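# Insert held peg into plate hole with left gripper

## Task

The left gripper starts out holding a peg a little above a plate, near the plate's hole. Lower the peg into that hole until it sits on the hole's bottom. If the peg is forced or wedged in too hard, the attempt fails.

## Robot and tools

Robot: two arms, left_arm and right_arm, each a six-joint arm with a two-finger parallel gripper and a wrist camera. Only the left arm's gripper matters here; it already holds the peg. The right arm can stay still.

Frames: the scene frame has its origin at table height, midway between the two nominal bases, +z up, +x out over the table, and left_arm on the +y side. Image left and right do not match arm names. Each arm reports its hand pose (end_effector_position in metres, end_effector_quat_wxyz) in its own base frame. The calibrated bases are: left_arm at (-0.033, +0.263, 0) m, quat_wxyz (+1.000, 0, 0, -0.022); right_arm at (-0.011, -0.293, 0) m, quat_wxyz (+1.000, 0, 0, -0.015). Both have +z up, so base axes are nearly parallel to scene axes. The reported point sits between the finger pads, roughly 1 cm short of the fingertips; fingers point along the gripper's +z and open along its y. Reported poses can be wrong by a few centimetres.

Command rows: every motion uses rows of 14 numbers, each between -1 and 1. Numbers 1 to 7 belong to left_arm: dx, dy, dz, rx, ry, rz, opening; numbers 8 to 14 are the same for right_arm. Both arms are always included. dx to rz are offsets, not poses: they are measured from that arm's Hand target as it stood when the action or move began, along that arm's base axes, with rotation about the Hand target position. Scale: 1.0 equals 0.6 m for dx/dy/dz and 180 degrees for rx/ry/rz (rx, ry, rz form a single rotation vector). So 1 cm is about 0.0167. Opening is absolute, not an offset: +1 fully open (0.094 m), -1 closed. To keep holding the peg, resend the left gripper's present opening (shown under Tool commands); sending 0 there would command a half-open gripper and could drop the peg. Six zeros for an arm re-request its current Hand target.

Tools:
- execute_actions(actions, cameras): actions is a list of actions; each action is a list of up to 15 rows, each row run for one control step of 1/30 s, the last row repeated to fill 15 steps. Every row in an action counts from the action's start pose, not the previous row; the next action starts from the new Hand target, so repeating an offset keeps moving. An empty list just reports state and images.
- move(target, speed, blend, opening_speed, blocking, cameras): drives each gripper in a straight line toward one row, or through a list of up to 15 rows, all offsets from the same starting Hand targets. speed is in m/s (0.002 to 2.9, default 0.25); rotation limit is twice that in rad/s. blend (m) rounds corners in a list. opening_speed (0.2 or more per second on the -1..1 scale) ramps the fingers. Moves take at least 0.5 s and are cut at 10 s. They do not avoid obstacles, and a faster move hits harder. blocking=false returns early while the move continues.
- wait(seconds 0 to 10): lets time pass holding the last commands.
- stop(): brakes a running move.
- zoom_image(camera, region [x0,y0,x1,y1] pixels, at most 504x504): closer look at the latest image of cam_head_left, cam_head_right, cam_left_wrist or cam_right_wrist (all 896x504).
- read_manual(section="licences"): licence text only.
- finished_scene(scene=1): ends the scene for good; the peg must then stay in place untouched.

Results: joint positions, velocities ("within noise" means essentially still), torques, Hand target, Tool commands, grip_measured (measured opening on the command scale), grip_effort_nm (gripper motor effort, negative closing), per-step positions for execute_actions, and for move a "move:" line with the ending (done, off_target, moving, held, fault) and limits (paced = pose clipped, held = steps withheld). done means within 10 mm and 2 degrees; neither done nor off_target tells you about contact. Friction and gear play can leave the hand a centimetre or more short of its target in free air; the next command, even all zeros, asks again, and a leftover gap can be sent as an offset. Orientation commands are clipped to within 40 degrees of the current one.

Suggested approach: look at the head and left wrist cameras (zoom as needed) to see the peg relative to the hole; make small x/y corrections in the left base frame until the peg is centred and upright over the hole; then lower with dz negative at low speed (a few cm/s), keeping the grip closed. Stop descending when the hand no longer follows the command or the peg is visibly at the bottom; do not aim far below the contact, since the overshoot sets how hard it presses. If it jams, lift slightly and recentre rather than forcing. Once seated, the peg may be released by opening well above grip_measured and lifting clear gently, or left as is.

Avoid: hard or fast contact, jamming, dropping the peg or knocking the plate, anything leaving the table, bringing the arms together, sweeping a hand close to its own base, and long pushes or stretched holds that overheat motors (MOTOR HOT at 75 °C; a fault at 90 °C folds the arm). Any arm stop costs, so move smoothly.

Each tool is called after "Request:" by a JSON object that holds its "method" and its "body".

## Session

Request:
{"method": "execute_actions", "body": {"actions": []}}

Scene clock: 0.00 s.
left_arm: end_effector_position=(+0.2764, -0.1577, +0.1159) grip_measured=-0.053 grip_effort_nm=n/a end_effector_quat_wxyz=(-0.002, +0.859, +0.512, -0.006) | right_arm: end_effector_position=(+0.3834, +0.0016, +0.4009) grip_measured=+1.000 grip_effort_nm=n/a end_effector_quat_wxyz=(+0.701, +0.000, +0.713, +0.003)
Joint positions: left_arm=[-0.517 1.756 1.462 -1.285 0.008 1.551 0.045] | right_arm=[0 1.052 1.041 -0.005 -0.004 0.005 0.094]
Joint velocities: within noise
Joint torques (N m): no reading
Heat: left arm: 47 °C; right arm: 43 °C.
Hand target: left_arm +0.2801, -0.1621, +0.1280; +0.020, +0.860, +0.509, +0.000 | right_arm +0.3795, +0.0010, +0.4104; +0.709, +0.000, +0.706, +0.000
Tool commands: left_gripper/opening=-1.0 right_gripper/opening=+1.0

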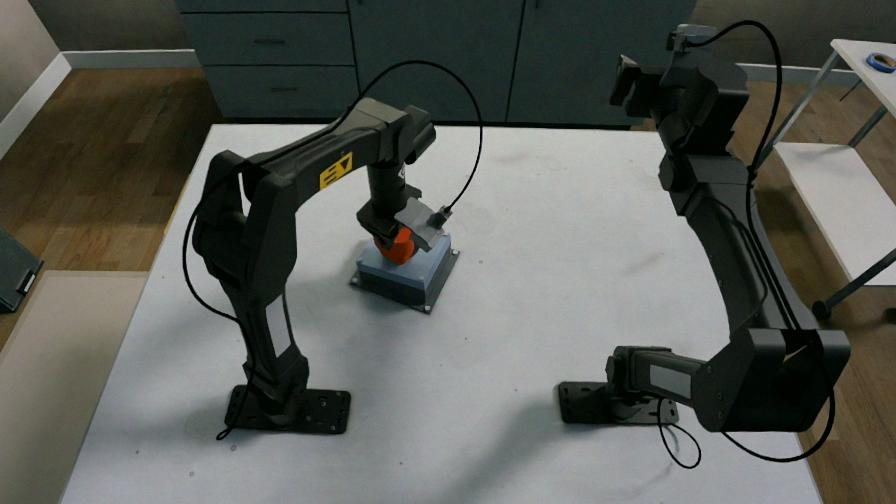

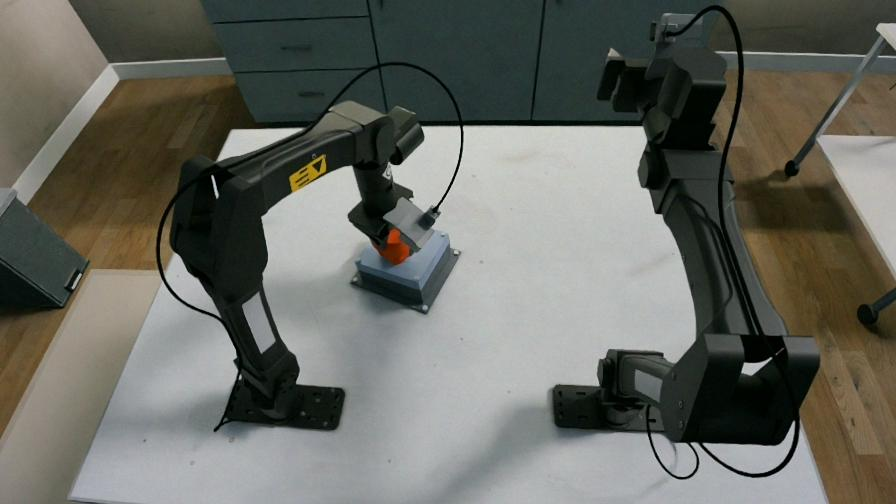

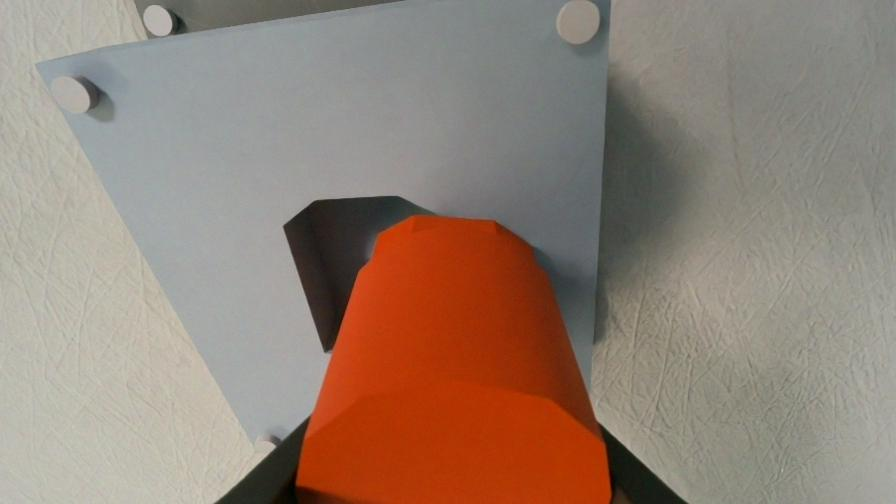

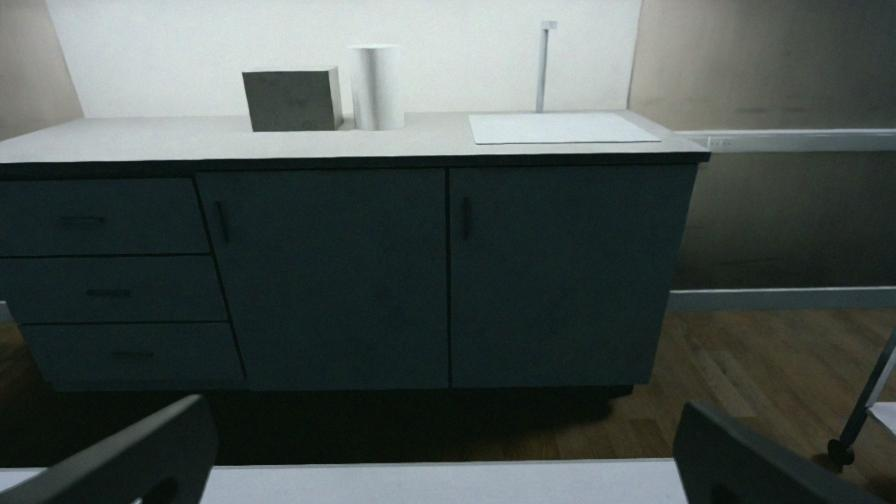

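Request:
{"method": "zoom_image", "body": {"camera": "cam_left_wrist", "region": [230, 150, 650, 504]}}

Request:
{"method": "zoom_image", "body": {"camera": "cam_head_left", "region": [340, 190, 480, 320]}}

Request:
{"method": "zoom_image", "body": {"camera": "cam_head_right", "region": [340, 190, 480, 320]}}

Scaled by 1.200 from the camera's 896x504 image, which has a finer 1280x720 frame.

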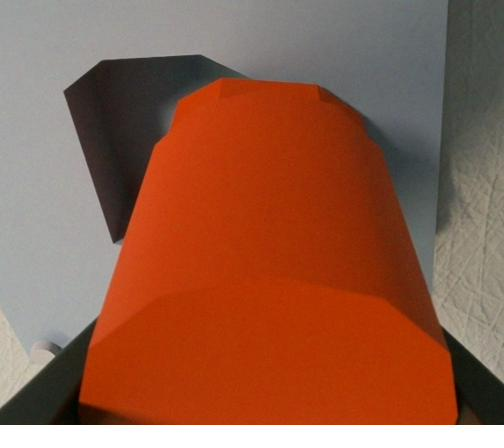

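Scaled by 3.600 from the camera's 896x504 image, which has a finer 1280x720 frame.

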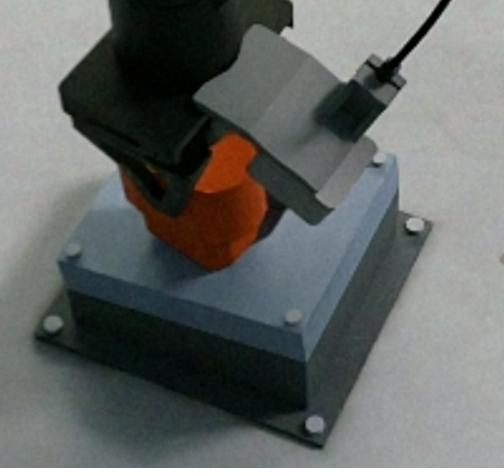

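Scaled by 3.600 from the camera's 896x504 image, which has a finer 1280x720 frame.

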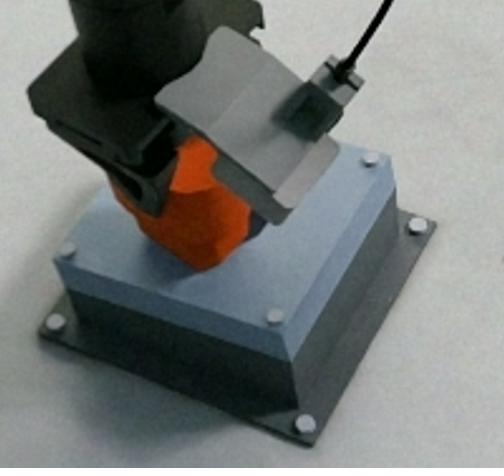

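Request:
{"method": "move", "body": {"target": [0,0,0.08333,0,0,0,-1,0,0,0,0,0,0,1], "speed": 0.15}}

Request:
{"method": "zoom_image", "body": {"camera": "cam_left_wrist", "region": [200, 0, 704, 504]}}

Scene clock: 14.10 s.
left_arm: end_effector_position=(+0.2801, -0.1597, +0.1661) grip_measured=-0.053 grip_effort_nm=-1.023 end_effector_quat_wxyz=(+0.010, +0.859, +0.512, +0.001) | right_arm: end_effector_position=(+0.3834, +0.0005, +0.4009) grip_measured=+1.000 grip_effort_nm=-0.012 end_effector_quat_wxyz=(+0.701, +0.003, +0.713, +0.000)
Joint positions: left_arm=[-0.517 1.756 1.661 -1.458 0.008 1.551 0.045] | right_arm=[0.001 1.052 1.041 -0.005 0.005 0.005 0.094]
Joint velocities: within noise
Joint torques (N m): left_arm=[0.02 -7.31 7.62 -0.03 0.06 -0.01] | right_arm=[0.03 -3.88 10.15 2.27 0.01 0.03]
Heat: left arm: 48 °C; right arm: 46 °C.
Hand target: left_arm +0.2801, -0.1621, +0.1780; +0.020, +0.860, +0.509, +0.000 | right_arm +0.3795, +0.0010, +0.4104; +0.709, +0.000, +0.706, +0.000
Off the commanded pose: left_arm 0.012 m, 1 deg | right_arm 0.010 m, 1 deg.
move: off_target (left_arm)

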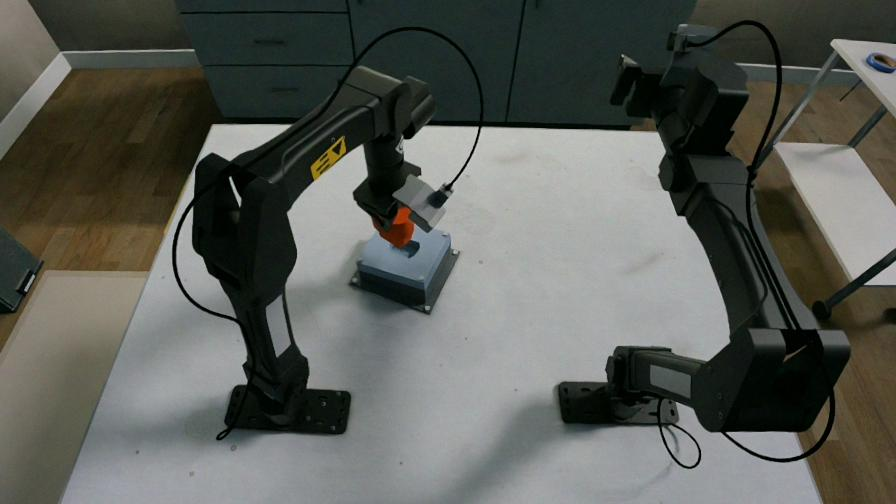

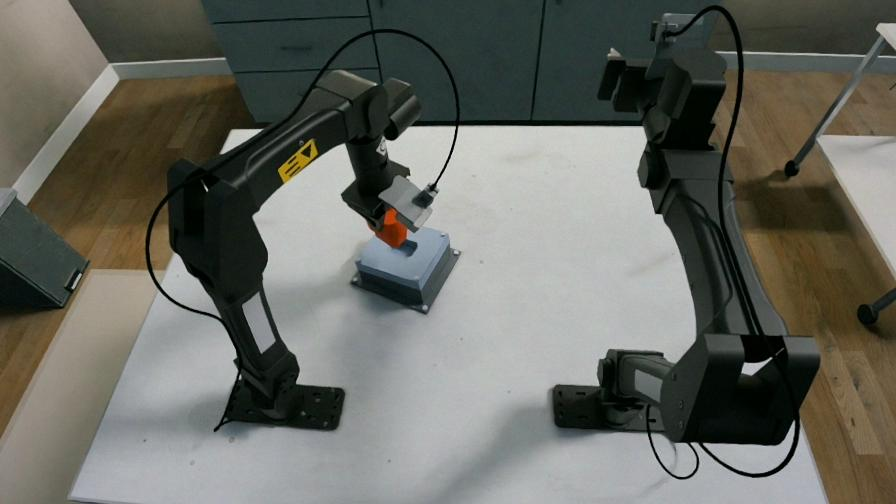

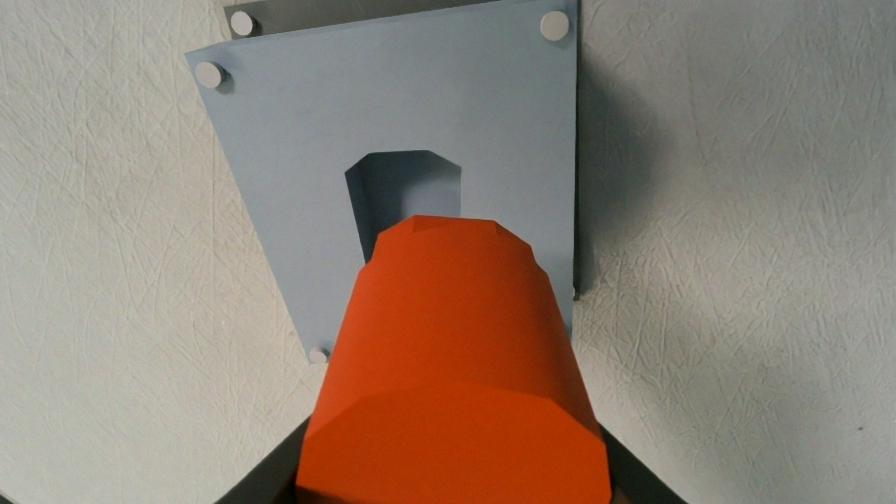

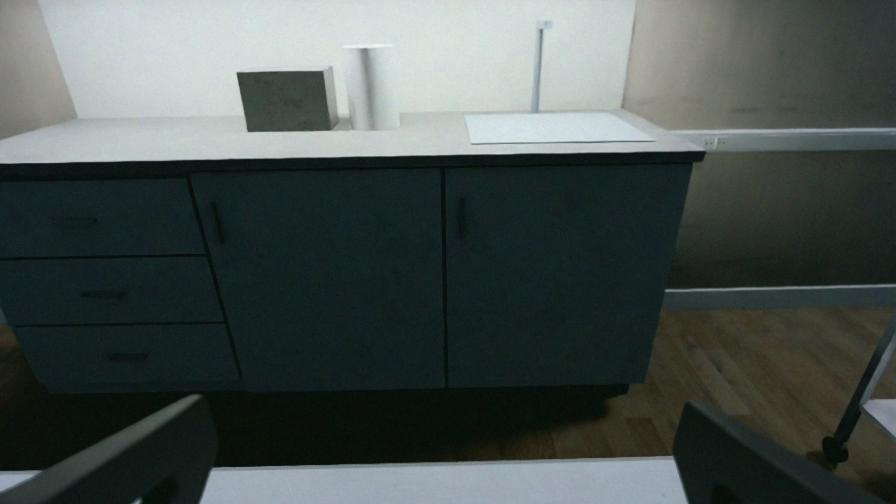

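Scaled by 1.000.

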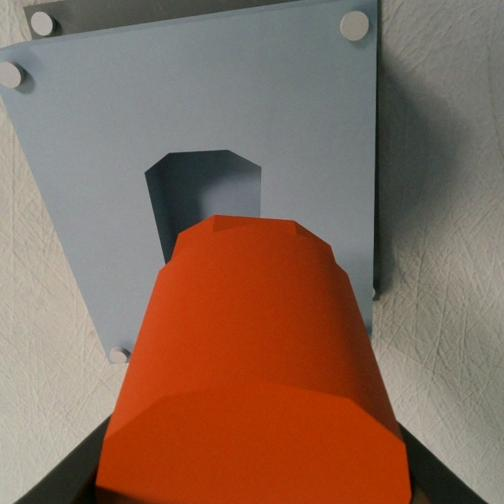

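Request:
{"method": "move", "body": {"target": [0.0278,0.0513,0.05,0,0,0,-1,0,0,0,0,0,0,1], "speed": 0.15, "cameras": ["cam_left_wrist"]}}

Request:
{"method": "zoom_image", "body": {"camera": "cam_left_wrist", "region": [300, 0, 600, 250]}}

Scene clock: 52.17 s.
left_arm: end_effector_position=(+0.2978, -0.1292, +0.1932) grip_measured=-0.053 grip_effort_nm=-1.023 end_effector_quat_wxyz=(+0.021, +0.857, +0.515, +0.010) | right_arm: end_effector_position=(+0.3834, +0.0005, +0.4009) grip_measured=+1.000 grip_effort_nm=-0.012 end_effector_quat_wxyz=(+0.701, +0.003, +0.713, +0.000)
Joint positions: left_arm=[-0.408 1.758 1.772 -1.538 0.008 1.65 0.045] | right_arm=[0.001 1.052 1.041 -0.005 0.005 0.005 0.094]
Joint velocities: within noise
Joint torques (N m): left_arm=[-0.01 -7.69 7.73 0.06 0.11 0.13] | right_arm=[-0.01 -3.81 10.1 2.27 0.02 0.04]
Heat: left arm: 52 °C; right arm: 48 °C.
Hand target: left_arm +0.2967, -0.1313, +0.2080; +0.020, +0.860, +0.509, +0.000 | right_arm +0.3795, +0.0010, +0.4104; +0.709, +0.000, +0.706, +0.000
Off the commanded pose: left_arm 0.015 m, 1 deg | right_arm 0.010 m, 1 deg.
joint sent to its limit (left arm) — joint 4 (wrist pitch), lower limit. The joint targets are off in position, not in orientation.
move: off_target (left_arm)
Images, in order (width x height): cam_left_wrist 896x504.

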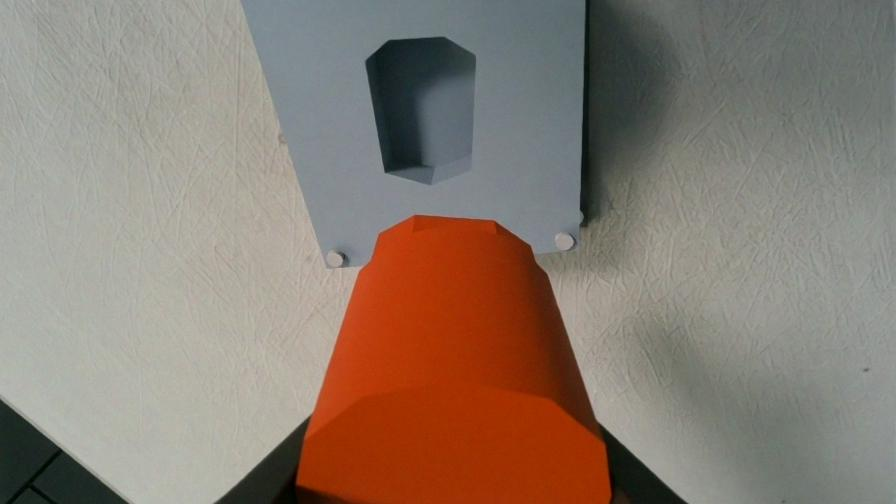

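Scaled by 1.680 from the camera's 896x504 image, which has a finer 1280x720 frame.

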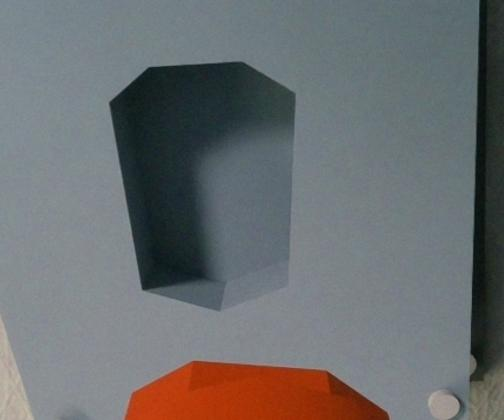

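Request:
{"method": "zoom_image", "body": {"camera": "cam_left_wrist", "region": [340, 200, 570, 330]}}

Request:
{"method": "zoom_image", "body": {"camera": "cam_left_wrist", "region": [270, 350, 640, 504]}}

Scaled by 2.191 from the camera's 896x504 image, which has a finer 1280x720 frame.

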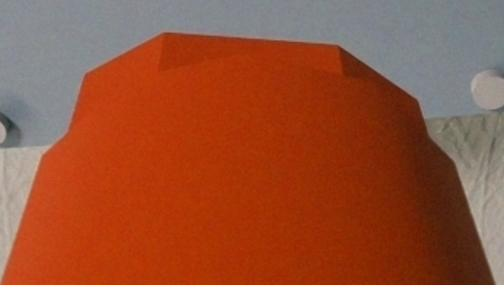

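Scaled by 1.362 from the camera's 896x504 image, which has a finer 1280x720 frame.

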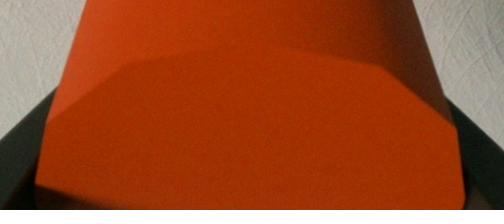

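Request:
{"method": "move", "body": {"target": [0.0043,-0.0798,-0.1083,0,0,0.0406,-1,0,0,0,0,0,0,1], "speed": 0.15, "cameras": ["cam_left_wrist"]}}

Request:
{"method": "zoom_image", "body": {"camera": "cam_left_wrist", "region": [320, 140, 600, 340]}}

Scene clock: 126.17 s.
left_arm: end_effector_position=(+0.2952, -0.1713, +0.1409) grip_measured=-0.052 grip_effort_nm=-1.023 end_effector_quat_wxyz=(+0.002, +0.824, +0.566, -0.003) | right_arm: end_effector_position=(+0.3834, +0.0005, +0.4009) grip_measured=+1.000 grip_effort_nm=-0.017 end_effector_quat_wxyz=(+0.701, +0.003, +0.713, +0.000)
Joint positions: left_arm=[-0.525 1.838 1.661 -1.394 0.008 1.412 0.045] | right_arm=[0.001 1.052 1.041 -0.005 0.005 0.005 0.094]
Joint velocities: within noise
Joint torques (N m): left_arm=[-0.42 -8.05 4.44 0.64 -0.01 -0.11] | right_arm=[-0.01 -3.85 10.13 2.26 0 -0.01]
Heat: left arm: 49 °C; right arm: 49 °C.
Hand target: left_arm +0.2993, -0.1792, +0.1430; +0.020, +0.826, +0.563, +0.001 | right_arm +0.3795, +0.0010, +0.4104; +0.709, +0.000, +0.706, +0.000
Off the commanded pose: left_arm 0.009 m, 2 deg | right_arm 0.010 m, 1 deg.
move: done
Images, in order (width x height): cam_left_wrist 896x504.

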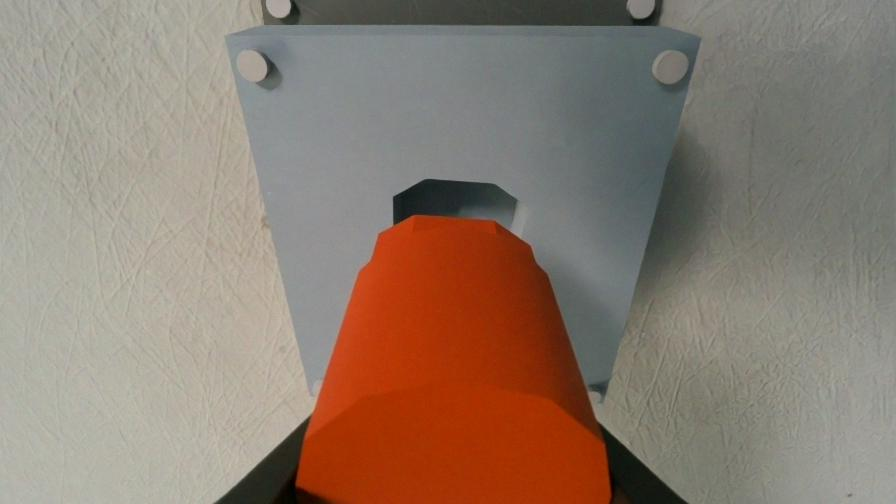

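Scaled by 1.800 from the camera's 896x504 image, which has a finer 1280x720 frame.

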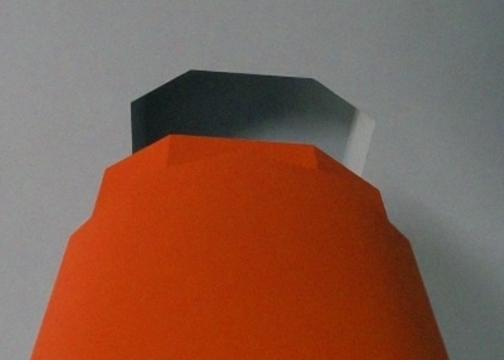

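Request:
{"method": "move", "body": {"target": [-0.0025,0.0045,-0.03,0,0,0,-1,0,0,0,0,0,0,1], "speed": 0.1, "cameras": ["cam_left_wrist","cam_head_left"]}}

Request:
{"method": "zoom_image", "body": {"camera": "cam_left_wrist", "region": [340, 160, 580, 310]}}

Request:
{"method": "zoom_image", "body": {"camera": "cam_head_left", "region": [340, 190, 480, 320]}}

Scene clock: 157.67 s.
left_arm: end_effector_position=(+0.2933, -0.1702, +0.1196) grip_measured=-0.052 grip_effort_nm=-1.023 end_effector_quat_wxyz=(-0.003, +0.824, +0.566, -0.006) | right_arm: end_effector_position=(+0.3834, +0.0005, +0.4009) grip_measured=+1.000 grip_effort_nm=-0.017 end_effector_quat_wxyz=(+0.701, +0.003, +0.713, +0.000)
Joint positions: left_arm=[-0.525 1.838 1.577 -1.32 0.008 1.412 0.045] | right_arm=[0.001 1.052 1.041 -0.005 0.005 0.005 0.094]
Joint velocities: within noise
Joint torques (N m): left_arm=[-0.09 -8.9 4.37 0.67 0.01 -0.04] | right_arm=[0.01 -3.84 10.1 2.24 0.03 0.02]
Heat: left arm: 47 °C; right arm: 49 °C.
Hand target: left_arm +0.2978, -0.1765, +0.1250; +0.020, +0.826, +0.563, +0.001 | right_arm +0.3795, +0.0010, +0.4104; +0.709, +0.000, +0.706, +0.000
Off the commanded pose: left_arm 0.009 m, 3 deg | right_arm 0.010 m, 1 deg.
move: off_target (left_arm)
Images, in order (width x height): cam_head_left 896x504, cam_left_wrist 896x504.

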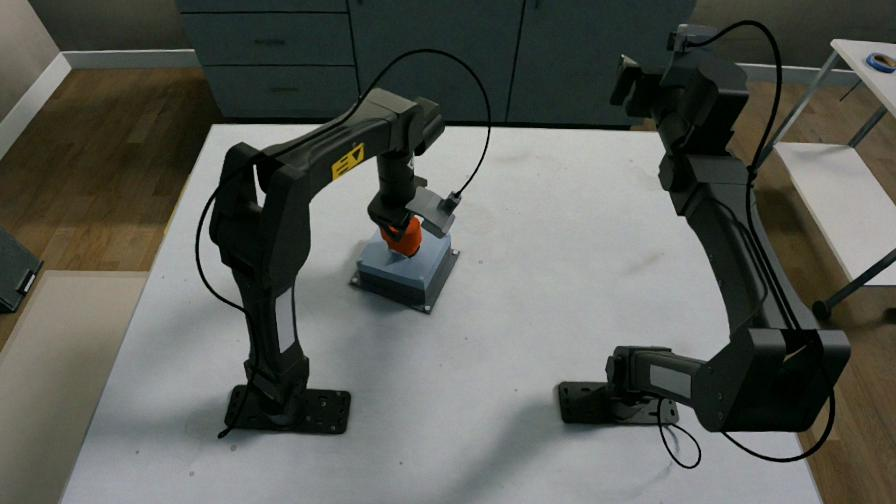

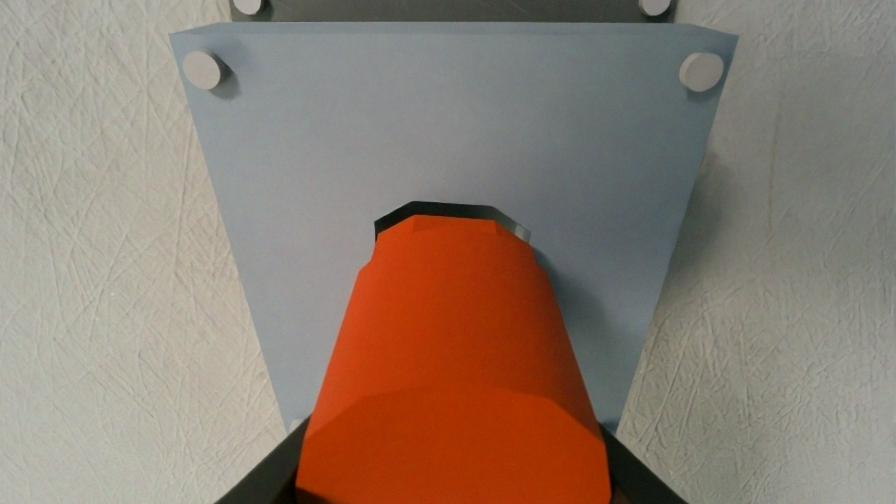

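Scaled by 2.100 from the camera's 896x504 image, which has a finer 1280x720 frame.

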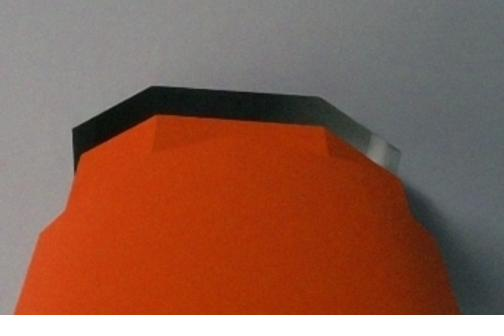

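Scaled by 3.600 from the camera's 896x504 image, which has a finer 1280x720 frame.

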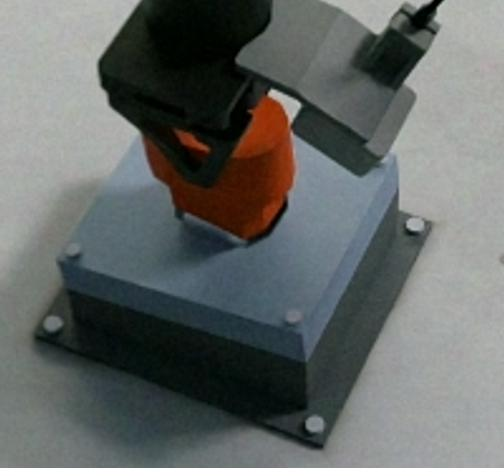

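Request:
{"method": "move", "body": {"target": [0.0026,0.0043,-0.01,0,0,0,-1,0,0,0,0,0,0,1], "speed": 0.05, "cameras": ["cam_left_wrist"]}}

Request:
{"method": "zoom_image", "body": {"camera": "cam_left_wrist", "region": [340, 160, 580, 310]}}

Scene clock: 174.93 s.
left_arm: end_effector_position=(+0.2935, -0.1703, +0.1142) grip_measured=-0.052 grip_effort_nm=-1.028 end_effector_quat_wxyz=(-0.002, +0.824, +0.566, -0.005) | right_arm: end_effector_position=(+0.3834, +0.0005, +0.4009) grip_measured=+1.000 grip_effort_nm=-0.017 end_effector_quat_wxyz=(+0.701, +0.003, +0.713, +0.000)
Joint positions: left_arm=[-0.525 1.838 1.555 -1.297 0.008 1.412 0.045] | right_arm=[0.001 1.052 1.041 -0.005 0.005 0.005 0.094]
Joint velocities: within noise
Joint torques (N m): left_arm=[0.59 -8.96 4.01 0.6 -0.04 0.08] | right_arm=[0.02 -3.86 10.21 2.24 0.01 0.02]
Heat: left arm: 47 °C; right arm: 49 °C.
Hand target: left_arm +0.2994, -0.1739, +0.1190; +0.020, +0.826, +0.563, +0.001 | right_arm +0.3795, +0.0010, +0.4104; +0.709, +0.000, +0.706, +0.000
Off the commanded pose: left_arm 0.008 m, 3 deg | right_arm 0.010 m, 1 deg.
move: off_target (left_arm)
Images, in order (width x height): cam_left_wrist 896x504.

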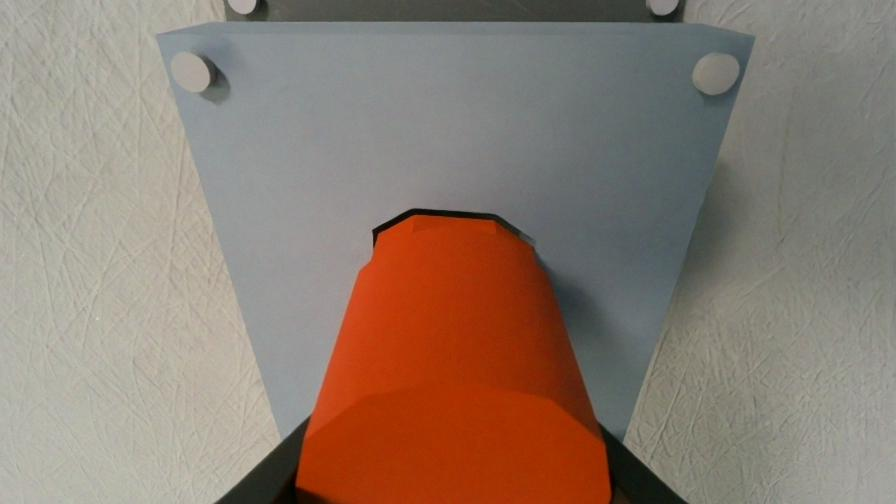

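Scaled by 2.100 from the camera's 896x504 image, which has a finer 1280x720 frame.

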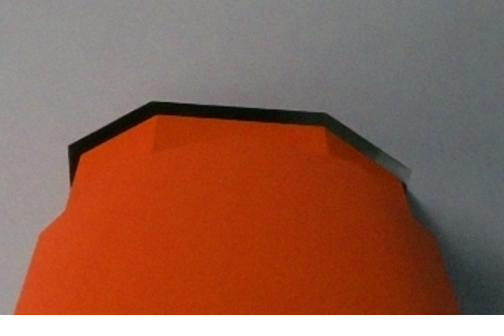

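Request:
{"method": "move", "body": {"target": [0.0035,0.0067,0,0,0,0,-1,0,0,0,0,0,0,1], "speed": 0.05, "cameras": ["cam_left_wrist"]}}

Request:
{"method": "zoom_image", "body": {"camera": "cam_left_wrist", "region": [340, 160, 580, 310]}}

Scene clock: 184.20 s.
left_arm: end_effector_position=(+0.2943, -0.1696, +0.1142) grip_measured=-0.052 grip_effort_nm=-1.023 end_effector_quat_wxyz=(-0.001, +0.826, +0.563, -0.005) | right_arm: end_effector_position=(+0.3834, +0.0005, +0.4009) grip_measured=+1.000 grip_effort_nm=-0.017 end_effector_quat_wxyz=(+0.701, +0.003, +0.713, +0.000)
Joint positions: left_arm=[-0.522 1.838 1.555 -1.295 0.008 1.423 0.045] | right_arm=[0.001 1.052 1.041 -0.005 0.005 0.005 0.094]
Joint velocities: within noise
Joint torques (N m): left_arm=[0.83 -8.91 4.12 0.68 -0.01 0.05] | right_arm=[0.08 -3.84 10.13 2.26 0.02 0.02]
Heat: left arm: 47 °C; right arm: 49 °C.
Hand target: left_arm +0.3015, -0.1699, +0.1190; +0.020, +0.826, +0.563, +0.001 | right_arm +0.3795, +0.0010, +0.4104; +0.709, +0.000, +0.706, +0.000
Off the commanded pose: left_arm 0.009 m, 3 deg | right_arm 0.010 m, 1 deg.
move: off_target (left_arm)
Images, in order (width x height): cam_left_wrist 896x504.

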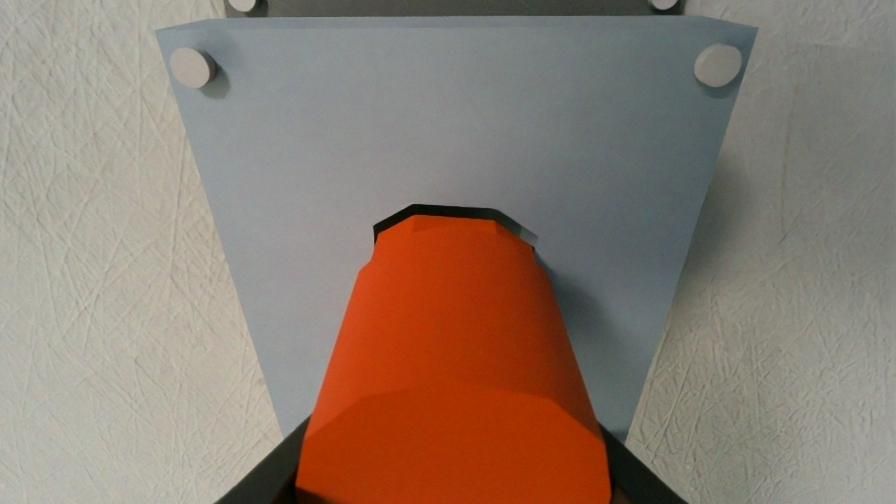

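Scaled by 2.100 from the camera's 896x504 image, which has a finer 1280x720 frame.

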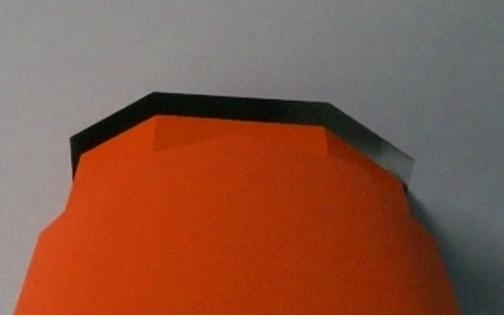

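Request:
{"method": "move", "body": {"target": [0.0015,0.0042,0,0,0,0,-1,0,0,0,0,0,0,1], "speed": 0.05, "cameras": ["cam_left_wrist"]}}

Request:
{"method": "zoom_image", "body": {"camera": "cam_left_wrist", "region": [340, 160, 580, 310]}}

Scene clock: 189.57 s.
left_arm: end_effector_position=(+0.2974, -0.1642, +0.1142) grip_measured=-0.052 grip_effort_nm=-1.018 end_effector_quat_wxyz=(-0.001, +0.823, +0.568, -0.005) | right_arm: end_effector_position=(+0.3834, +0.0005, +0.4009) grip_measured=+1.000 grip_effort_nm=-0.017 end_effector_quat_wxyz=(+0.701, +0.003, +0.713, +0.000)
Joint positions: left_arm=[-0.503 1.838 1.555 -1.295 0.008 1.431 0.045] | right_arm=[0.001 1.052 1.041 -0.005 0.005 0.005 0.094]
Joint velocities: within noise
Joint torques (N m): left_arm=[0.58 -9.05 3.93 0.61 -0.02 0.14] | right_arm=[-0.01 -3.82 10.15 2.25 0.02 0.04]
Heat: left arm: 46 °C; right arm: 49 °C.
Hand target: left_arm +0.3024, -0.1674, +0.1190; +0.020, +0.826, +0.563, +0.001 | right_arm +0.3795, +0.0010, +0.4104; +0.709, +0.000, +0.706, +0.000
Off the commanded pose: left_arm 0.008 m, 3 deg | right_arm 0.010 m, 1 deg.
move: off_target (left_arm)
Images, in order (width x height): cam_left_wrist 896x504.

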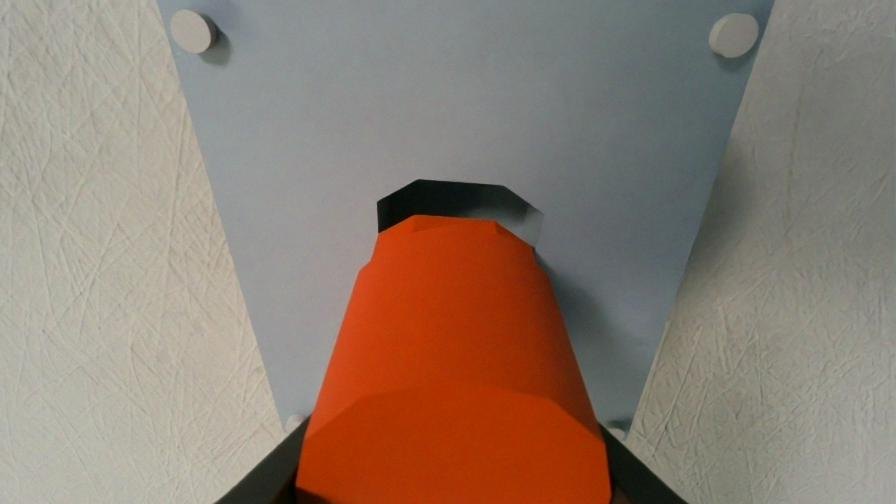

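Scaled by 2.100 from the camera's 896x504 image, which has a finer 1280x720 frame.

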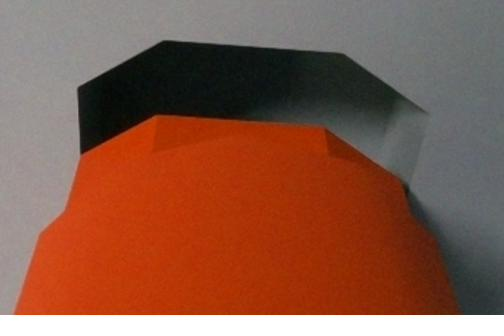

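Request:
{"method": "move", "body": {"target": [-0.0045,-0.0098,0,0,0,0,-1,0,0,0,0,0,0,1], "speed": 0.05, "cameras": ["cam_left_wrist"]}}

Request:
{"method": "zoom_image", "body": {"camera": "cam_left_wrist", "region": [340, 160, 580, 310]}}

Scene clock: 203.60 s.
left_arm: end_effector_position=(+0.2977, -0.1644, +0.1142) grip_measured=-0.052 grip_effort_nm=-1.028 end_effector_quat_wxyz=(-0.001, +0.822, +0.569, -0.005) | right_arm: end_effector_position=(+0.3834, +0.0005, +0.4009) grip_measured=+1.000 grip_effort_nm=-0.017 end_effector_quat_wxyz=(+0.701, +0.003, +0.713, +0.000)
Joint positions: left_arm=[-0.503 1.838 1.555 -1.294 0.008 1.428 0.045] | right_arm=[0.001 1.052 1.041 -0.005 0.005 0.005 0.094]
Joint velocities: within noise
Joint torques (N m): left_arm=[-0.9 -8.94 3.88 0.58 0 -0.11] | right_arm=[0.03 -3.93 10.13 2.26 0.02 0.01]
Heat: left arm: 46 °C; right arm: 49 °C.
Hand target: left_arm +0.2997, -0.1733, +0.1190; +0.020, +0.826, +0.563, +0.001 | right_arm +0.3795, +0.0010, +0.4104; +0.709, +0.000, +0.706, +0.000
Off the commanded pose: left_arm 0.010 m, 3 deg | right_arm 0.010 m, 1 deg.
move: off_target (left_arm)
Images, in order (width x height): cam_left_wrist 896x504.

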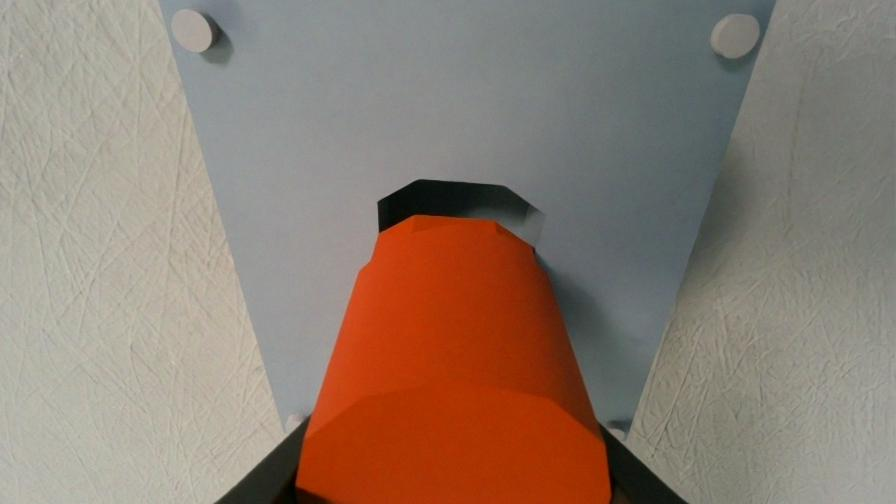

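Scaled by 2.100 from the camera's 896x504 image, which has a finer 1280x720 frame.

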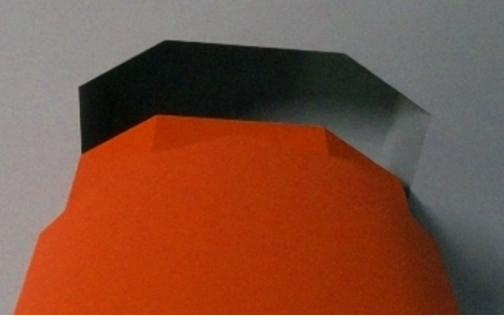

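Request:
{"method": "execute_actions", "body": {"actions": [[[-0.0035,-0.0029,0,0,0,0,-1,0,0,0,0,0,0,1],[-0.0058,-0.0069,0,0,0,0,-1,0,0,0,0,0,0,1],[-0.0055,-0.0065,0,0,0,0,-1,0,0,0,0,0,0,1],[-0.003,-0.002,0,0,0,0,-1,0,0,0,0,0,0,1],[0.0008,0.0045,0,0,0,0,-1,0,0,0,0,0,0,1],[0.0042,0.0104,0,0,0,0,-1,0,0,0,0,0,0,1],[0.0061,0.0137,0,0,0,0,-1,0,0,0,0,0,0,1],[0.0058,0.0132,0,0,0,0,-1,0,0,0,0,0,0,1],[0.0037,0.0096,0,0,0,0,-1,0,0,0,0,0,0,1],[0.0008,0.0045,0,0,0,0,-1,0,0,0,0,0,0,1],[-0.0018,0.0,0,0,0,0,-1,0,0,0,0,0,0,1],[-0.0032,-0.0024,0,0,0,0,-1,0,0,0,0,0,0,1],[-0.003,-0.002,0,0,0,0,-1,0,0,0,0,0,0,1],[-0.0013,0.0009,0,0,0,0,-1,0,0,0,0,0,0,1],[0.0008,0.0045,0,0,0,0,-1,0,0,0,0,0,0,1]],[[0.0018,0.0032,0,0,0,0,-1,0,0,0,0,0,0,1],[0.0028,0.0049,0,0,0,0,-1,0,0,0,0,0,0,1],[0.0027,0.0046,0,0,0,0,-1,0,0,0,0,0,0,1],[0.0015,0.0026,0,0,0,0,-1,0,0,0,0,0,0,1],[0,0,0,0,0,0,-1,0,0,0,0,0,0,1],[-0.0013,-0.0022,0,0,0,0,-1,0,0,0,0,0,0,1],[-0.0018,-0.0032,0,0,0,0,-1,0,0,0,0,0,0,1],[-0.0016,-0.0027,0,0,0,0,-1,0,0,0,0,0,0,1],[-0.0008,-0.0014,0,0,0,0,-1,0,0,0,0,0,0,1],[0,0,0,0,0,0,-1,0,0,0,0,0,0,1]]], "cameras": ["cam_left_wrist"]}}

Request:
{"method": "zoom_image", "body": {"camera": "cam_left_wrist", "region": [340, 160, 580, 310]}}

Scene clock: 221.87 s.
left_arm: end_effector_position=(+0.2960, -0.1649, +0.1127) grip_measured=-0.052 grip_effort_nm=-1.028 end_effector_quat_wxyz=(-0.003, +0.823, +0.568, -0.005) | right_arm: end_effector_position=(+0.3834, +0.0005, +0.4009) grip_measured=+1.000 grip_effort_nm=-0.017 end_effector_quat_wxyz=(+0.701, +0.003, +0.713, +0.000)
Joint positions: left_arm=[-0.508 1.838 1.549 -1.292 0.006 1.426 0.045] | right_arm=[0.001 1.052 1.041 -0.005 0.005 0.005 0.094]
Joint velocities: within noise
Joint torques (N m): left_arm=[0.02 -9.31 4.37 0.57 0.03 0.06] | right_arm=[0.01 -3.81 10.11 2.24 0.01 0.03]
Heat: left arm: 46 °C; right arm: 49 °C.
Hand target: left_arm +0.3002, -0.1706, +0.1190; +0.020, +0.826, +0.563, +0.001 | right_arm +0.3795, +0.0010, +0.4104; +0.709, +0.000, +0.706, +0.000
Off the commanded pose: left_arm 0.009 m, 3 deg | right_arm 0.010 m, 1 deg.
Step readings (end_effector_position of left_arm | right_arm):
0: (+0.2980, -0.1639, +0.1142) | (+0.3834, +0.0005, +0.4009)
1: (+0.2974, -0.1642, +0.1138) | (+0.3834, +0.0005, +0.4009)
2: (+0.2968, -0.1644, +0.1134) | (+0.3834, +0.0005, +0.4009)
4: (+0.2948, -0.1663, +0.1127) | (+0.3834, +0.0005, +0.4009)
8: (+0.2932, -0.1700, +0.1127) | (+0.3834, +0.0005, +0.4009)
15: (+0.2958, -0.1654, +0.1127) | (+0.3834, +0.0005, +0.4009)
16: (+0.2953, -0.1663, +0.1127) | (+0.3834, +0.0005, +0.4009)
17: (+0.2950, -0.1667, +0.1127) | (+0.3834, +0.0005, +0.4009)
19: (+0.2942, -0.1681, +0.1127) | (+0.3834, +0.0005, +0.4009)
23: (+0.2945, -0.1676, +0.1127) | (+0.3834, +0.0005, +0.4009)
30: (+0.2950, -0.1667, +0.1127) | (+0.3834, +0.0005, +0.4009)
Images, in order (width x height): cam_left_wrist 896x504.

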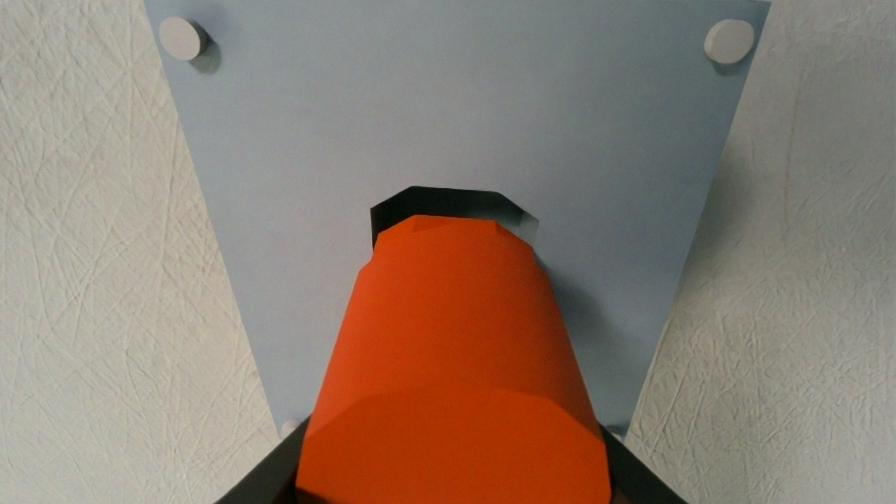

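Scaled by 2.100 from the camera's 896x504 image, which has a finer 1280x720 frame.

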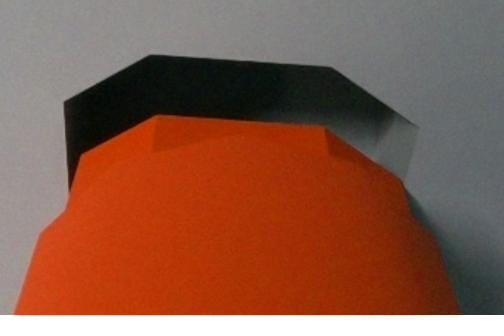

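Request:
{"method": "execute_actions", "body": {"actions": [[[-0.0045,-0.0096,-0.001,0,0,0,-1,0,0,0,0,0,0,1],[-0.007,-0.014,-0.002,0,0,0,-1,0,0,0,0,0,0,1],[-0.0078,-0.0154,-0.0025,0,0,0,-1,0,0,0,0,0,0,1],[-0.007,-0.014,-0.0025,0,0,0,-1,0,0,0,0,0,0,1],[-0.0045,-0.0096,-0.0025,0,0,0,-1,0,0,0,0,0,0,1],[-0.002,-0.0053,-0.0025,0,0,0,-1,0,0,0,0,0,0,1],[0.0005,-0.001,-0.0025,0,0,0,-1,0,0,0,0,0,0,1],[0.0022,0.0019,-0.0025,0,0,0,-1,0,0,0,0,0,0,1],[0.0022,0.0019,-0.0025,0,0,0,-1,0,0,0,0,0,0,1],[0.0005,-0.001,-0.0025,0,0,0,-1,0,0,0,0,0,0,1],[-0.002,-0.0053,-0.0025,0,0,0,-1,0,0,0,0,0,0,1],[-0.0041,-0.0089,-0.0025,0,0,0,-1,0,0,0,0,0,0,1],[-0.0053,-0.0111,-0.0025,0,0,0,-1,0,0,0,0,0,0,1],[-0.0049,-0.0103,-0.0025,0,0,0,-1,0,0,0,0,0,0,1],[-0.0033,-0.0075,-0.0025,0,0,0,-1,0,0,0,0,0,0,1]],[[0.0012,0.0022,0,0,0,0,-1,0,0,0,0,0,0,1],[0.0025,0.0043,0,0,0,0,-1,0,0,0,0,0,0,1],[0.0033,0.0058,0,0,0,0,-1,0,0,0,0,0,0,1],[0.002,0.0036,0,0,0,0,-1,0,0,0,0,0,0,1],[0.0012,0.0022,0,0,0,0,-1,0,0,0,0,0,0,1]]], "cameras": ["cam_left_wrist"]}}

Request:
{"method": "zoom_image", "body": {"camera": "cam_left_wrist", "region": [340, 160, 580, 310]}}

Scene clock: 241.17 s.
left_arm: end_effector_position=(+0.2953, -0.1678, +0.1127) grip_measured=-0.052 grip_effort_nm=-1.028 end_effector_quat_wxyz=(-0.002, +0.823, +0.568, -0.004) | right_arm: end_effector_position=(+0.3834, +0.0005, +0.4009) grip_measured=+1.000 grip_effort_nm=-0.012 end_effector_quat_wxyz=(+0.701, +0.003, +0.713, +0.000)
Joint positions: left_arm=[-0.517 1.838 1.549 -1.289 0.005 1.417 0.045] | right_arm=[0.001 1.052 1.041 -0.005 0.005 0.005 0.094]
Joint velocities: within noise
Joint torques (N m): left_arm=[0.09 -9.13 4.04 0.61 0.01 0.01] | right_arm=[-0.01 -3.86 10.15 2.25 0.01 0.03]
Heat: left arm: 45 °C; right arm: 49 °C.
Hand target: left_arm +0.2989, -0.1738, +0.1175; +0.020, +0.826, +0.563, +0.001 | right_arm +0.3795, +0.0010, +0.4104; +0.709, +0.000, +0.706, +0.000
Off the commanded pose: left_arm 0.009 m, 3 deg | right_arm 0.010 m, 1 deg.
Step readings (end_effector_position of left_arm | right_arm):
0: (+0.2960, -0.1649, +0.1127) | (+0.3834, +0.0005, +0.4009)
1: (+0.2958, -0.1654, +0.1127) | (+0.3834, +0.0005, +0.4009)
2: (+0.2955, -0.1658, +0.1127) | (+0.3834, +0.0005, +0.4009)
4: (+0.2945, -0.1676, +0.1127) | (+0.3834, +0.0005, +0.4009)
8: (+0.2926, -0.1716, +0.1127) | (+0.3834, +0.0005, +0.4009)
15: (+0.2953, -0.1678, +0.1127) | (+0.3834, +0.0005, +0.4009)
16: (+0.2950, -0.1682, +0.1127) | (+0.3834, +0.0005, +0.4009)
17: (+0.2945, -0.1691, +0.1127) | (+0.3834, +0.0005, +0.4009)
19: (+0.2940, -0.1700, +0.1127) | (+0.3834, +0.0005, +0.4009)
23: (+0.2935, -0.1709, +0.1127) | (+0.3834, +0.0005, +0.4009)
30: (+0.2943, -0.1696, +0.1127) | (+0.3834, +0.0005, +0.4009)
Images, in order (width x height): cam_left_wrist 896x504.

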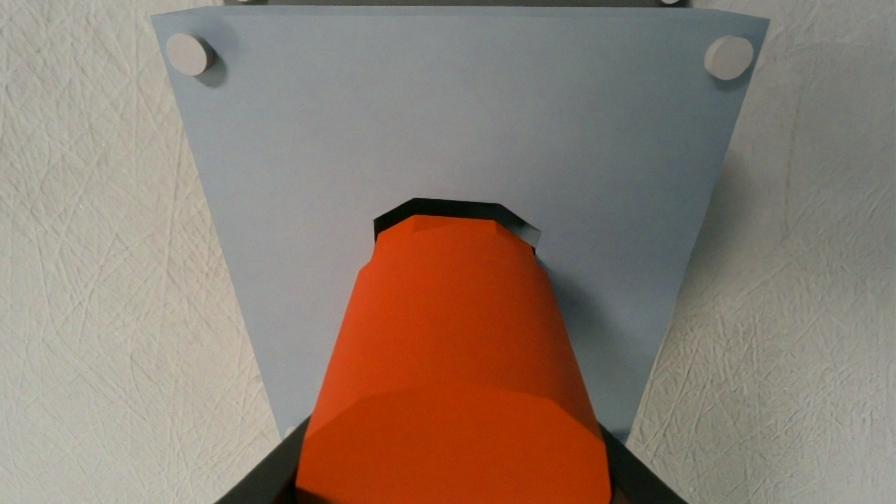

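Scaled by 2.100 from the camera's 896x504 image, which has a finer 1280x720 frame.

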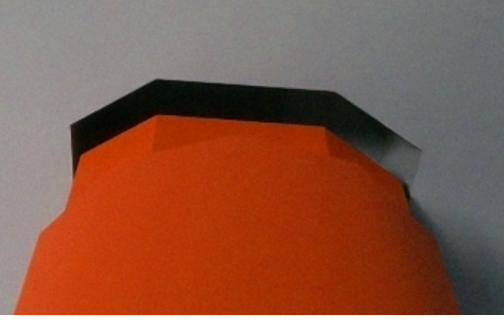

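Request:
{"method": "move", "body": {"target": [-0.001,0.0004,-0.0055,0,0,0,-1,0,0,0,0,0,0,1], "speed": 0.03, "cameras": ["cam_left_wrist"]}}

Request:
{"method": "zoom_image", "body": {"camera": "cam_left_wrist", "region": [340, 160, 580, 310]}}

Scene clock: 248.13 s.
left_arm: end_effector_position=(+0.2947, -0.1686, +0.1119) grip_measured=-0.052 grip_effort_nm=-1.023 end_effector_quat_wxyz=(-0.002, +0.824, +0.566, -0.004) | right_arm: end_effector_position=(+0.3834, +0.0005, +0.4009) grip_measured=+1.000 grip_effort_nm=-0.017 end_effector_quat_wxyz=(+0.701, +0.003, +0.713, +0.000)
Joint positions: left_arm=[-0.52 1.838 1.546 -1.286 0.005 1.417 0.045] | right_arm=[0.001 1.052 1.041 -0.005 0.005 0.005 0.094]
Joint velocities: within noise
Joint torques (N m): left_arm=[-0.12 -8.95 3.04 0.76 0.04 -0.05] | right_arm=[-0.06 -3.85 10.18 2.26 0.02 0.02]
Heat: left arm: 45 °C; right arm: 49 °C.
Hand target: left_arm +0.2983, -0.1735, +0.1142; +0.020, +0.826, +0.563, +0.001 | right_arm +0.3795, +0.0010, +0.4104; +0.709, +0.000, +0.706, +0.000
Off the commanded pose: left_arm 0.006 m, 3 deg | right_arm 0.010 m, 1 deg.
move: off_target (left_arm)
Images, in order (width x height): cam_left_wrist 896x504.

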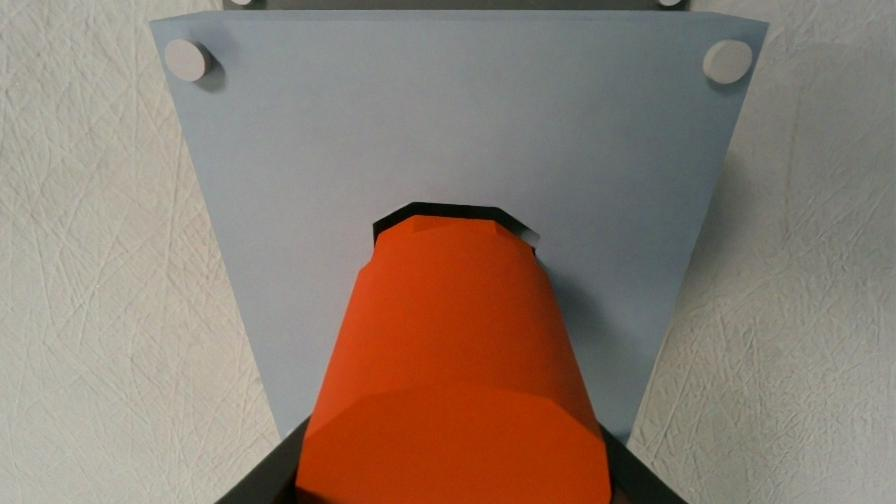

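Scaled by 2.100 from the camera's 896x504 image, which has a finer 1280x720 frame.

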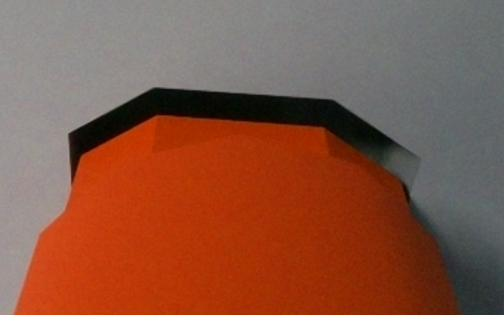

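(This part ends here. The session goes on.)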